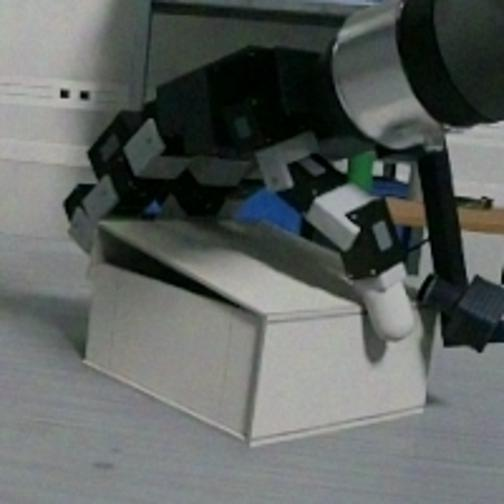

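Request:
{"fn": "execute_actions", "kwargs": {
  "actions": [
    [[0,0,0,0,0,0,0,-0.44,-0.48,1.0,0,0.1,-0.6,0.3,0,-0.56,-0.3,0.96,0.83,-0.678,-0.4,0.6,0.7,-0.85]],
    [[0,0,0,0,0,0,0,-0.46,-0.44,1.0,0,0.1,-0.6,0.3,0,-0.54,-0.4,0.6,0.83,-0.678,-0.4,0.6,0.7,-0.7]],
    [[0,0,0,0,0,0,0,-0.46,-0.44,1.0,0,0.1,-0.6,0.3,0,-0.42,-0.66,0.6,0.83,-0.678,-0.4,0.6,0.7,-0.6]],
    [[0,0,0,0,0,0,0,-0.46,-0.44,1.0,0,0.1,-0.6,0.3,0,-0.3,-0.635,0.75,0.83,-0.678,-0.4,0.6,0.7,-0.6]],
    [[0,0,0,0,0,0,0,-0.46,-0.44,1.0,0,0.1,-0.6,0.3,0,-0.36,-0.635,0.83,0.83,-0.678,-0.4,0.6,0.7,-0.85]],
    [[0,0,0,0,0,0,0,-0.49,-0.4,1.0,0,0.1,-0.6,0.3,0,-0.4,-0.58,0.95,0.83,-0.678,-0.4,0.6,0.7,-0.85]],
    [[0,0,0,0,0,0,0,-0.51,-0.36,1.0,0,0.1,-0.6,0.3,0,-0.42,-0.53,1.0,0.83,-0.678,-0.4,0.6,0.7,-0.85]]
  ],
  "cameras": ["cam_low"]
}}

Request:
{"fn": "zoom_image", "kwargs": {
  "camera": "cam_low",
  "region": [275, 190, 475, 390]
}}

Scene clock: 4588.20 s.
end_effector_position=(+0.6133, -0.0439, +0.0329) hand_goal=(+0.000, -0.510, -0.360, +1.000, +0.000, +0.100, -0.600, +0.300, +0.000, -0.420, -0.530, +1.000, +0.830, -0.678, -0.400, +0.600) hand_measured=(-0.002, -0.518, -0.396, +0.978, -0.002, -0.210, -0.626, +0.288, +0.000, -0.440, -0.576, +0.958, +0.824, -0.676, -0.674, +0.264) hand_current_ma=(-6, -25, -142, -85, -3, -467, -103, -42, -2, -79, -187, -167, -23, +4, -468, -468) hand_state=(goal, goal, blocked, blocked, goal, blocked, blocked, goal, goal, goal, blocked, blocked, goal, goal, blocked, blocked) hand_current_limit=0.70 hand_speed=-0.85 end_effector_quat_wxyz=(-0.549, +0.758, +0.286, -0.206)
Joint positions: [-0.397 -0.579 0.879 -0.65 -1.141 0.15]
Joint torques (N m): [-4.93 -55.61 -10.41 0.39 1.53 -1.13]
Wrist force (N): [-0.2 -0.1 1.1]
Wrist torque (N m): [0.07 -0.05 0.24]
Wrist force, peak (N): [-0.5 1.6 1.5]
Hand target: +0.6133, -0.0439, +0.0329; -0.549, +0.758, +0.286, -0.206
Off the commanded pose: 0.000 m, 0 deg.
Step readings (end_effector_position):
0: (+0.6133, -0.0439, +0.0329)
1: (+0.6133, -0.0439, +0.0329)
2: (+0.6133, -0.0439, +0.0329)
4: (+0.6133, -0.0439, +0.0329)
8: (+0.6133, -0.0439, +0.0329)
15: (+0.6133, -0.0439, +0.0329)
16: (+0.6133, -0.0439, +0.0329)
17: (+0.6133, -0.0439, +0.0329)
19: (+0.6133, -0.0439, +0.0329)
23: (+0.6133, -0.0439, +0.0329)
30: (+0.6133, -0.0439, +0.0329)
31: (+0.6133, -0.0439, +0.0329)
32: (+0.6133, -0.0439, +0.0329)
34: (+0.6133, -0.0439, +0.0329)
38: (+0.6133, -0.0439, +0.0329)
45: (+0.6133, -0.0439, +0.0329)
46: (+0.6133, -0.0439, +0.0329)
47: (+0.6133, -0.0439, +0.0329)
49: (+0.6133, -0.0439, +0.0329)
53: (+0.6133, -0.0439, +0.0329)
60: (+0.6133, -0.0439, +0.0329)
61: (+0.6133, -0.0439, +0.0329)
62: (+0.6133, -0.0439, +0.0329)
64: (+0.6133, -0.0439, +0.0329)
68: (+0.6133, -0.0439, +0.0329)
75: (+0.6133, -0.0439, +0.0329)
76: (+0.6133, -0.0439, +0.0329)
77: (+0.6133, -0.0439, +0.0329)
79: (+0.6133, -0.0439, +0.0329)
83: (+0.6133, -0.0439, +0.0329)
90: (+0.6133, -0.0439, +0.0329)
91: (+0.6133, -0.0439, +0.0329)
92: (+0.6133, -0.0439, +0.0329)
94: (+0.6133, -0.0439, +0.0329)
98: (+0.6133, -0.0439, +0.0329)
105: (+0.6133, -0.0439, +0.0329)
Images, in order (width x height): cam_low 504x504.

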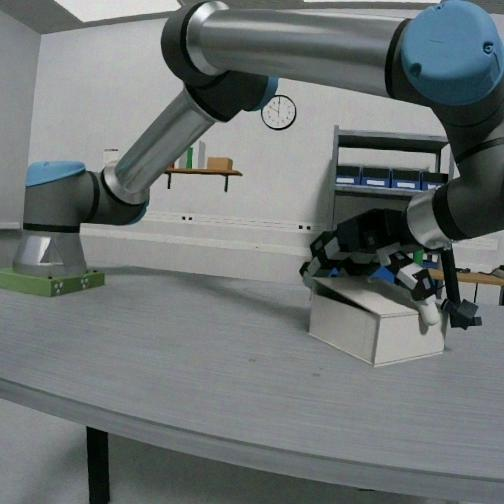

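Scaled by 2.520.

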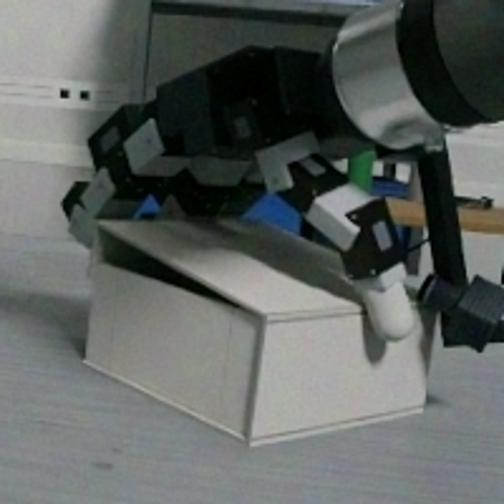

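Request:
{"fn": "execute_actions", "kwargs": {
  "actions": [
    [[0,0,0,0,0,0,0,-0.56,-0.36,0.96,0,0.1,-0.6,0.3,0,-0.44,-0.45,1.0,0.83,-0.678,-0.4,0.6,0.75,-0.85]],
    [[0,0,0,0,0,0,0,-0.54,-0.4,0.6,0,0.1,-0.6,0.3,0,-0.45,-0.4,1.0,0.83,-0.678,-0.4,0.6,0.75,-0.7]],
    [[0,0,0,0,0,0,0,-0.42,-0.66,0.6,0,0.1,-0.6,0.3,0,-0.47,-0.36,1.0,0.83,-0.678,-0.4,0.6,0.75,-0.7]],
    [[0,0,0,0,0,0,0,-0.3,-0.635,0.75,0,0.1,-0.6,0.3,0,-0.47,-0.34,1.0,0.83,-0.678,-0.4,0.6,0.75,-0.7]],
    [[0,0,0,0,0,0,0,-0.36,-0.635,0.83,0,0.1,-0.6,0.3,0,-0.47,-0.34,1.0,0.83,-0.678,-0.4,0.6,0.75,-0.85]],
    [[0,0,0,0,0,0,0,-0.4,-0.56,0.97,0,0.1,-0.6,0.3,0,-0.48,-0.32,1.0,0.83,-0.678,-0.4,0.6,0.75,-0.85]]
  ],
  "cameras": ["cam_low"]
}}

Request:
{"fn": "zoom_image", "kwargs": {
  "camera": "cam_low",
  "region": [275, 190, 475, 390]
}}

Scene clock: 4635.33 s.
end_effector_position=(+0.6133, -0.0439, +0.0329) hand_goal=(+0.000, -0.400, -0.560, +0.970, +0.000, +0.100, -0.600, +0.300, +0.000, -0.480, -0.320, +1.000, +0.830, -0.678, -0.400, +0.600) hand_measured=(-0.002, -0.414, -0.594, +0.936, +0.000, -0.210, -0.626, +0.288, +0.000, -0.518, -0.402, +0.962, +0.824, -0.676, -0.674, +0.264) hand_current_ma=(-6, -55, -139, -135, +0, -481, -103, -42, -2, -166, -359, -155, -23, +4, -481, -481) hand_state=(goal, goal, blocked, blocked, goal, blocked, blocked, goal, goal, blocked, blocked, blocked, goal, goal, blocked, blocked) hand_current_limit=0.75 hand_speed=-0.85 end_effector_quat_wxyz=(-0.549, +0.758, +0.286, -0.206)
Joint positions: [-0.397 -0.579 0.879 -0.65 -1.141 0.15]
Joint torques (N m): [-4.84 -55.79 -10.95 0.34 1.49 -1.13]
Wrist force (N): [-0.7 1.0 1.0]
Wrist torque (N m): [0.15 0.00 0.28]
Wrist force, peak (N): [-0.7 1.3 1.4]
Hand target: +0.6133, -0.0439, +0.0329; -0.549, +0.758, +0.286, -0.206
Off the commanded pose: 0.000 m, 0 deg.
Step readings (end_effector_position):
0: (+0.6133, -0.0439, +0.0329)
1: (+0.6133, -0.0439, +0.0329)
2: (+0.6133, -0.0439, +0.0329)
4: (+0.6133, -0.0439, +0.0329)
8: (+0.6133, -0.0439, +0.0329)
15: (+0.6133, -0.0439, +0.0329)
16: (+0.6133, -0.0439, +0.0329)
17: (+0.6133, -0.0439, +0.0329)
19: (+0.6133, -0.0439, +0.0329)
23: (+0.6133, -0.0439, +0.0329)
30: (+0.6133, -0.0439, +0.0329)
31: (+0.6133, -0.0439, +0.0329)
32: (+0.6133, -0.0439, +0.0329)
34: (+0.6133, -0.0439, +0.0329)
38: (+0.6133, -0.0439, +0.0329)
45: (+0.6133, -0.0439, +0.0329)
46: (+0.6133, -0.0439, +0.0329)
47: (+0.6133, -0.0439, +0.0329)
49: (+0.6133, -0.0439, +0.0329)
53: (+0.6133, -0.0439, +0.0329)
60: (+0.6133, -0.0439, +0.0329)
61: (+0.6133, -0.0439, +0.0329)
62: (+0.6133, -0.0439, +0.0329)
64: (+0.6133, -0.0439, +0.0329)
68: (+0.6133, -0.0439, +0.0329)
75: (+0.6133, -0.0439, +0.0329)
76: (+0.6133, -0.0439, +0.0329)
77: (+0.6133, -0.0439, +0.0329)
79: (+0.6133, -0.0439, +0.0329)
83: (+0.6133, -0.0439, +0.0329)
90: (+0.6133, -0.0439, +0.0329)
Images, in order (width x height): cam_low 504x504.

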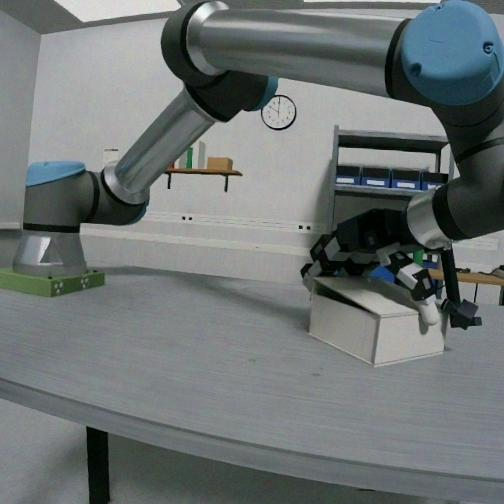

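Scaled by 2.520.

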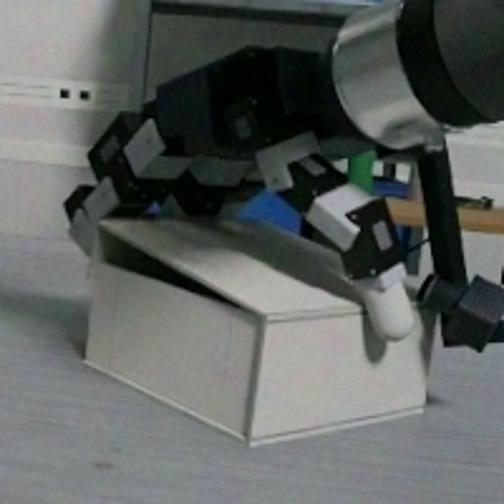

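Request:
{"fn": "execute_actions", "kwargs": {
  "actions": [
    [[0,0,0,0,0,0,0,-0.41,-0.56,0.97,0,0.1,-0.6,0.3,0,-0.56,-0.4,0.6,0.83,-0.678,-0.4,0.6,0.75,-0.7]],
    [[0,0,0,0,0,0,0,-0.41,-0.56,0.97,0,0.1,-0.6,0.3,0,-0.42,-0.66,0.6,0.83,-0.678,-0.4,0.6,0.75,-0.7]],
    [[0,0,0,0,0,0,0,-0.41,-0.56,0.97,0,0.1,-0.6,0.3,0,-0.4,-0.54,0.6,0.83,-0.678,-0.4,0.6,0.75,-0.7]],
    [[0,0,0,0,0,0,0,-0.41,-0.56,0.97,0,0.1,-0.6,0.3,0,-0.42,-0.54,1.0,0.83,-0.678,-0.4,0.6,0.75,-0.85]],
    [[0,0,0,0,0,0,0,-0.46,-0.46,1.0,0,0.1,-0.6,0.3,0,-0.46,-0.46,1.0,0.83,-0.678,-0.4,0.6,0.75,-0.85]],
    [[0,0,0,0,0,0,0,-0.52,-0.36,1.0,0,0.1,-0.6,0.3,0,-0.52,-0.36,1.0,0.83,-0.678,-0.4,0.6,0.75,-0.85]],
    [[0,0,0,0,0,0,0,-0.56,-0.3,1.0,0,0.1,-0.6,0.3,0,-0.56,-0.3,1.0,0.83,-0.678,-0.4,0.6,0.75,-0.85]]
  ],
  "cameras": ["cam_low"]
}}

Request:
{"fn": "zoom_image", "kwargs": {
  "camera": "cam_low",
  "region": [275, 190, 475, 390]
}}

Scene clock: 4726.43 s.
end_effector_position=(+0.6133, -0.0439, +0.0329) hand_goal=(+0.000, -0.560, -0.300, +1.000, +0.000, +0.100, -0.600, +0.300, +0.000, -0.560, -0.300, +1.000, +0.830, -0.678, -0.400, +0.600) hand_measured=(-0.002, -0.558, -0.318, +0.988, +0.000, -0.210, -0.626, +0.288, +0.000, -0.564, -0.328, +0.978, +0.824, -0.676, -0.674, +0.264) hand_current_ma=(-6, +5, -68, -41, +0, -481, -103, -42, -2, -16, -112, -81, -23, +4, -481, -481) hand_state=(goal, goal, goal, goal, goal, blocked, blocked, goal, goal, goal, blocked, blocked, goal, goal, blocked, blocked) hand_current_limit=0.75 hand_speed=-0.85 end_effector_quat_wxyz=(-0.549, +0.758, +0.286, -0.206)
Joint positions: [-0.397 -0.579 0.879 -0.65 -1.141 0.15]
Joint torques (N m): [-4.47 -55.99 -11.05 0.42 1.38 -1.06]
Wrist force (N): [-0.1 -0.1 0.6]
Wrist torque (N m): [0.01 -0.06 0.23]
Wrist force, peak (N): [-0.8 1.0 1.5]
Hand target: +0.6133, -0.0439, +0.0329; -0.549, +0.758, +0.286, -0.206
Off the commanded pose: 0.000 m, 0 deg.
Step readings (end_effector_position):
0: (+0.6133, -0.0439, +0.0329)
1: (+0.6133, -0.0439, +0.0329)
2: (+0.6133, -0.0439, +0.0329)
4: (+0.6133, -0.0439, +0.0329)
8: (+0.6133, -0.0439, +0.0329)
15: (+0.6133, -0.0439, +0.0329)
16: (+0.6133, -0.0439, +0.0329)
17: (+0.6133, -0.0439, +0.0329)
19: (+0.6133, -0.0439, +0.0329)
23: (+0.6133, -0.0439, +0.0329)
30: (+0.6133, -0.0439, +0.0329)
31: (+0.6133, -0.0439, +0.0329)
32: (+0.6133, -0.0439, +0.0329)
34: (+0.6133, -0.0439, +0.0329)
38: (+0.6133, -0.0439, +0.0329)
45: (+0.6133, -0.0439, +0.0329)
46: (+0.6133, -0.0439, +0.0329)
47: (+0.6133, -0.0439, +0.0329)
49: (+0.6133, -0.0439, +0.0329)
53: (+0.6133, -0.0439, +0.0329)
60: (+0.6133, -0.0439, +0.0329)
61: (+0.6133, -0.0439, +0.0329)
62: (+0.6133, -0.0439, +0.0329)
64: (+0.6133, -0.0439, +0.0329)
68: (+0.6133, -0.0439, +0.0329)
75: (+0.6133, -0.0439, +0.0329)
76: (+0.6133, -0.0439, +0.0329)
77: (+0.6133, -0.0439, +0.0329)
79: (+0.6133, -0.0439, +0.0329)
83: (+0.6133, -0.0439, +0.0329)
90: (+0.6133, -0.0439, +0.0329)
91: (+0.6133, -0.0439, +0.0329)
92: (+0.6133, -0.0439, +0.0329)
94: (+0.6133, -0.0439, +0.0329)
98: (+0.6133, -0.0439, +0.0329)
105: (+0.6133, -0.0439, +0.0329)
Images, in order (width x height): cam_low 504x504.

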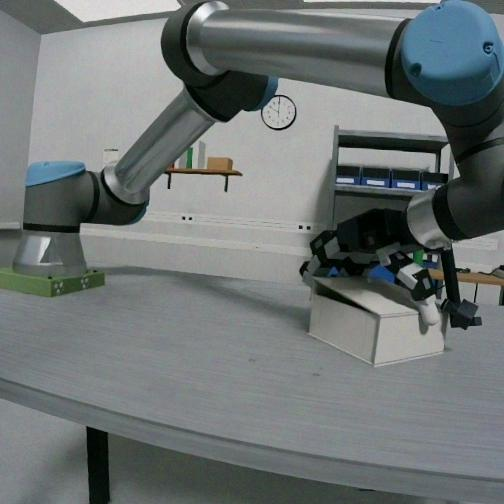

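Scaled by 2.520.

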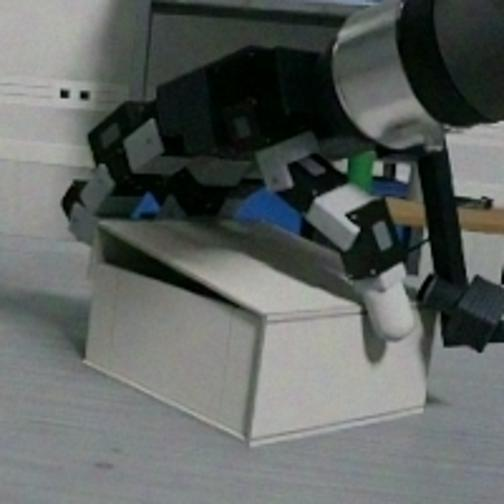

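Request:
{"fn": "execute_actions", "kwargs": {
  "actions": [
    [[0,0,0,0,0,0,0,-0.6,-0.36,0.6,0,0.1,-0.6,0.3,0,-0.6,-0.36,0.6,0.83,-0.678,-0.4,0.6,0.7,-0.7]],
    [[0,0,0,0,0,0,0,-0.5,-0.66,0.4,0,0.1,-0.6,0.3,0,-0.5,-0.66,0.4,0.83,-0.678,-0.4,0.6,0.7,-0.7]]
  ],
  "cameras": ["cam_low","cam_head_left","cam_high"]
}}

Request:
{"fn": "zoom_image", "kwargs": {
  "camera": "cam_low",
  "region": [275, 190, 475, 390]
}}

Scene clock: 4739.70 s.
end_effector_position=(+0.6133, -0.0439, +0.0329) hand_goal=(+0.000, -0.500, -0.660, +0.400, +0.000, +0.100, -0.600, +0.300, +0.000, -0.500, -0.660, +0.400, +0.830, -0.678, -0.400, +0.600) hand_measured=(-0.002, -0.494, -0.652, +0.402, +0.000, -0.210, -0.632, +0.286, +0.000, -0.494, -0.654, +0.402, +0.824, -0.676, -0.674, +0.270) hand_current_ma=(-6, +18, +24, +7, +0, -468, -123, -48, -2, +23, +22, +8, -23, +4, -467, -468) hand_state=(goal, goal, goal, goal, goal, blocked, blocked, goal, goal, goal, goal, goal, goal, goal, blocked, blocked) hand_current_limit=0.70 hand_speed=-0.70 end_effector_quat_wxyz=(-0.549, +0.758, +0.286, -0.206)
Joint positions: [-0.397 -0.579 0.879 -0.65 -1.141 0.15]
Joint torques (N m): [-4.45 -56.06 -11.03 0.44 1.37 -1.11]
Wrist force (N): [-0.5 -2.0 -1.2]
Wrist torque (N m): [0.11 0.00 0.20]
Wrist force, peak (N): [-0.3 -2.0 -1.2]
Hand target: +0.6133, -0.0439, +0.0329; -0.549, +0.758, +0.286, -0.206
Off the commanded pose: 0.000 m, 0 deg.
Step readings (end_effector_position):
0: (+0.6133, -0.0439, +0.0329)
1: (+0.6133, -0.0439, +0.0329)
2: (+0.6133, -0.0439, +0.0329)
4: (+0.6133, -0.0439, +0.0329)
8: (+0.6133, -0.0439, +0.0329)
15: (+0.6133, -0.0439, +0.0329)
16: (+0.6133, -0.0439, +0.0329)
17: (+0.6133, -0.0439, +0.0329)
19: (+0.6133, -0.0439, +0.0329)
23: (+0.6133, -0.0439, +0.0329)
30: (+0.6133, -0.0439, +0.0329)
Images, in order (width x height): cam_head_left 504x504, cam_high 504x504, cam_low 504x504.

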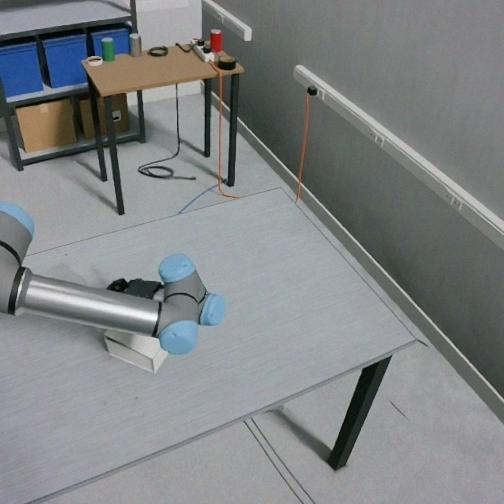

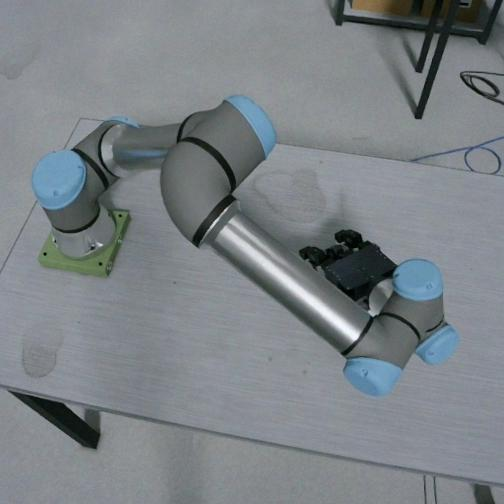

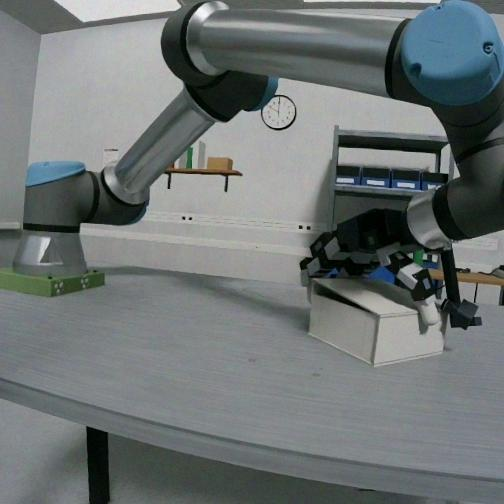

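Scaled by 2.520.

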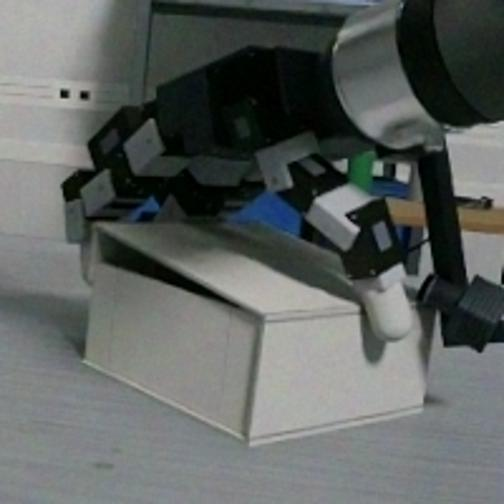

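Request:
{"fn": "execute_actions", "kwargs": {
  "actions": [
    [[0,0,0,0,0,0,0,-0.62,-0.4,0.8,0,0.1,-0.6,0.3,0,-0.62,-0.4,0.8,0.83,-0.678,-0.4,0.6,0.7,-0.7]],
    [[0,0,0,0,0,0,0,-0.62,-0.22,1.0,0,0.1,-0.6,0.3,0,-0.62,-0.22,1.0,0.83,-0.678,-0.4,0.6,0.7,-0.8]],
    [[0,0,0,0,0,0,0,-0.61,-0.12,1.0,0,0.1,-0.6,0.3,0,-0.61,-0.12,1.0,0.83,-0.678,-0.4,0.6,0.7,-0.85]],
    [[0,0,0,0,0,0,0,-0.64,-0.05,1.0,0,0.1,-0.6,0.3,0,-0.64,-0.05,1.0,0.83,-0.678,-0.4,0.6,0.7,-0.85]],
    [[0,0,0,0,0,0,0,-0.68,0.04,1.0,0,0.1,-0.6,0.3,0,-0.68,0.04,1.0,0.83,-0.678,-0.4,0.6,0.7,-0.85]]
  ],
  "cameras": ["cam_low"]
}}

Request:
{"fn": "zoom_image", "kwargs": {
  "camera": "cam_low",
  "region": [275, 190, 475, 390]
}}

Scene clock: 4791.57 s.
end_effector_position=(+0.6133, -0.0439, +0.0329) hand_goal=(+0.000, -0.680, +0.040, +1.000, +0.000, +0.100, -0.600, +0.300, +0.000, -0.680, +0.040, +1.000, +0.830, -0.678, -0.400, +0.600) hand_measured=(-0.002, -0.696, -0.036, +0.984, +0.000, -0.210, -0.624, +0.286, +0.000, -0.704, -0.042, +0.978, +0.822, -0.676, -0.676, +0.270) hand_current_ma=(-6, -64, -329, -63, +0, -468, -92, -48, -2, -102, -359, -87, -30, +4, -468, -468) hand_state=(goal, goal, blocked, goal, goal, blocked, blocked, goal, goal, blocked, blocked, blocked, goal, goal, blocked, blocked) hand_current_limit=0.70 hand_speed=-0.85 end_effector_quat_wxyz=(-0.549, +0.758, +0.286, -0.206)
Joint positions: [-0.397 -0.579 0.879 -0.65 -1.141 0.15]
Joint torques (N m): [-4.32 -56.2 -11.04 0.54 1.35 -1.08]
Wrist force (N): [-0.5 1.4 1.7]
Wrist torque (N m): [0.13 -0.02 0.26]
Wrist force, peak (N): [-0.4 -2.0 -1.4]
Hand target: +0.6133, -0.0439, +0.0329; -0.549, +0.758, +0.286, -0.206
Off the commanded pose: 0.000 m, 0 deg.
Step readings (end_effector_position):
0: (+0.6133, -0.0439, +0.0329)
1: (+0.6133, -0.0439, +0.0329)
2: (+0.6133, -0.0439, +0.0329)
4: (+0.6133, -0.0439, +0.0329)
8: (+0.6133, -0.0439, +0.0329)
15: (+0.6133, -0.0439, +0.0329)
16: (+0.6133, -0.0439, +0.0329)
17: (+0.6133, -0.0439, +0.0329)
19: (+0.6133, -0.0439, +0.0329)
23: (+0.6133, -0.0439, +0.0329)
30: (+0.6133, -0.0439, +0.0329)
31: (+0.6133, -0.0439, +0.0329)
32: (+0.6133, -0.0439, +0.0329)
34: (+0.6133, -0.0439, +0.0329)
38: (+0.6133, -0.0439, +0.0329)
45: (+0.6133, -0.0439, +0.0329)
46: (+0.6133, -0.0439, +0.0329)
47: (+0.6133, -0.0439, +0.0329)
49: (+0.6133, -0.0439, +0.0329)
53: (+0.6133, -0.0439, +0.0329)
60: (+0.6133, -0.0439, +0.0329)
61: (+0.6133, -0.0439, +0.0329)
62: (+0.6133, -0.0439, +0.0329)
64: (+0.6133, -0.0439, +0.0329)
68: (+0.6133, -0.0439, +0.0329)
75: (+0.6133, -0.0439, +0.0329)
Images, in order (width x height): cam_low 504x504.

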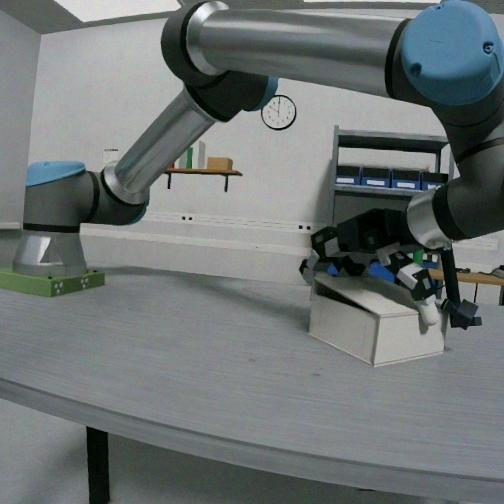

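Scaled by 2.520.

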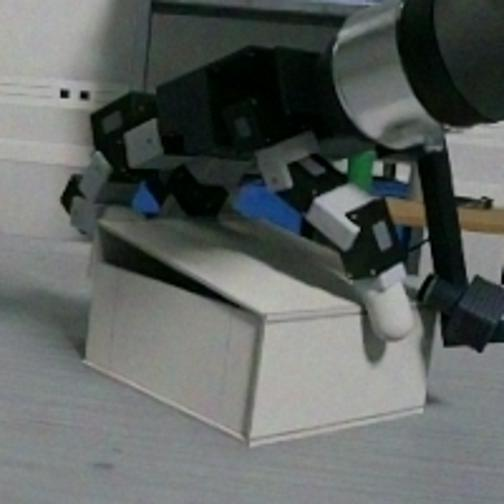

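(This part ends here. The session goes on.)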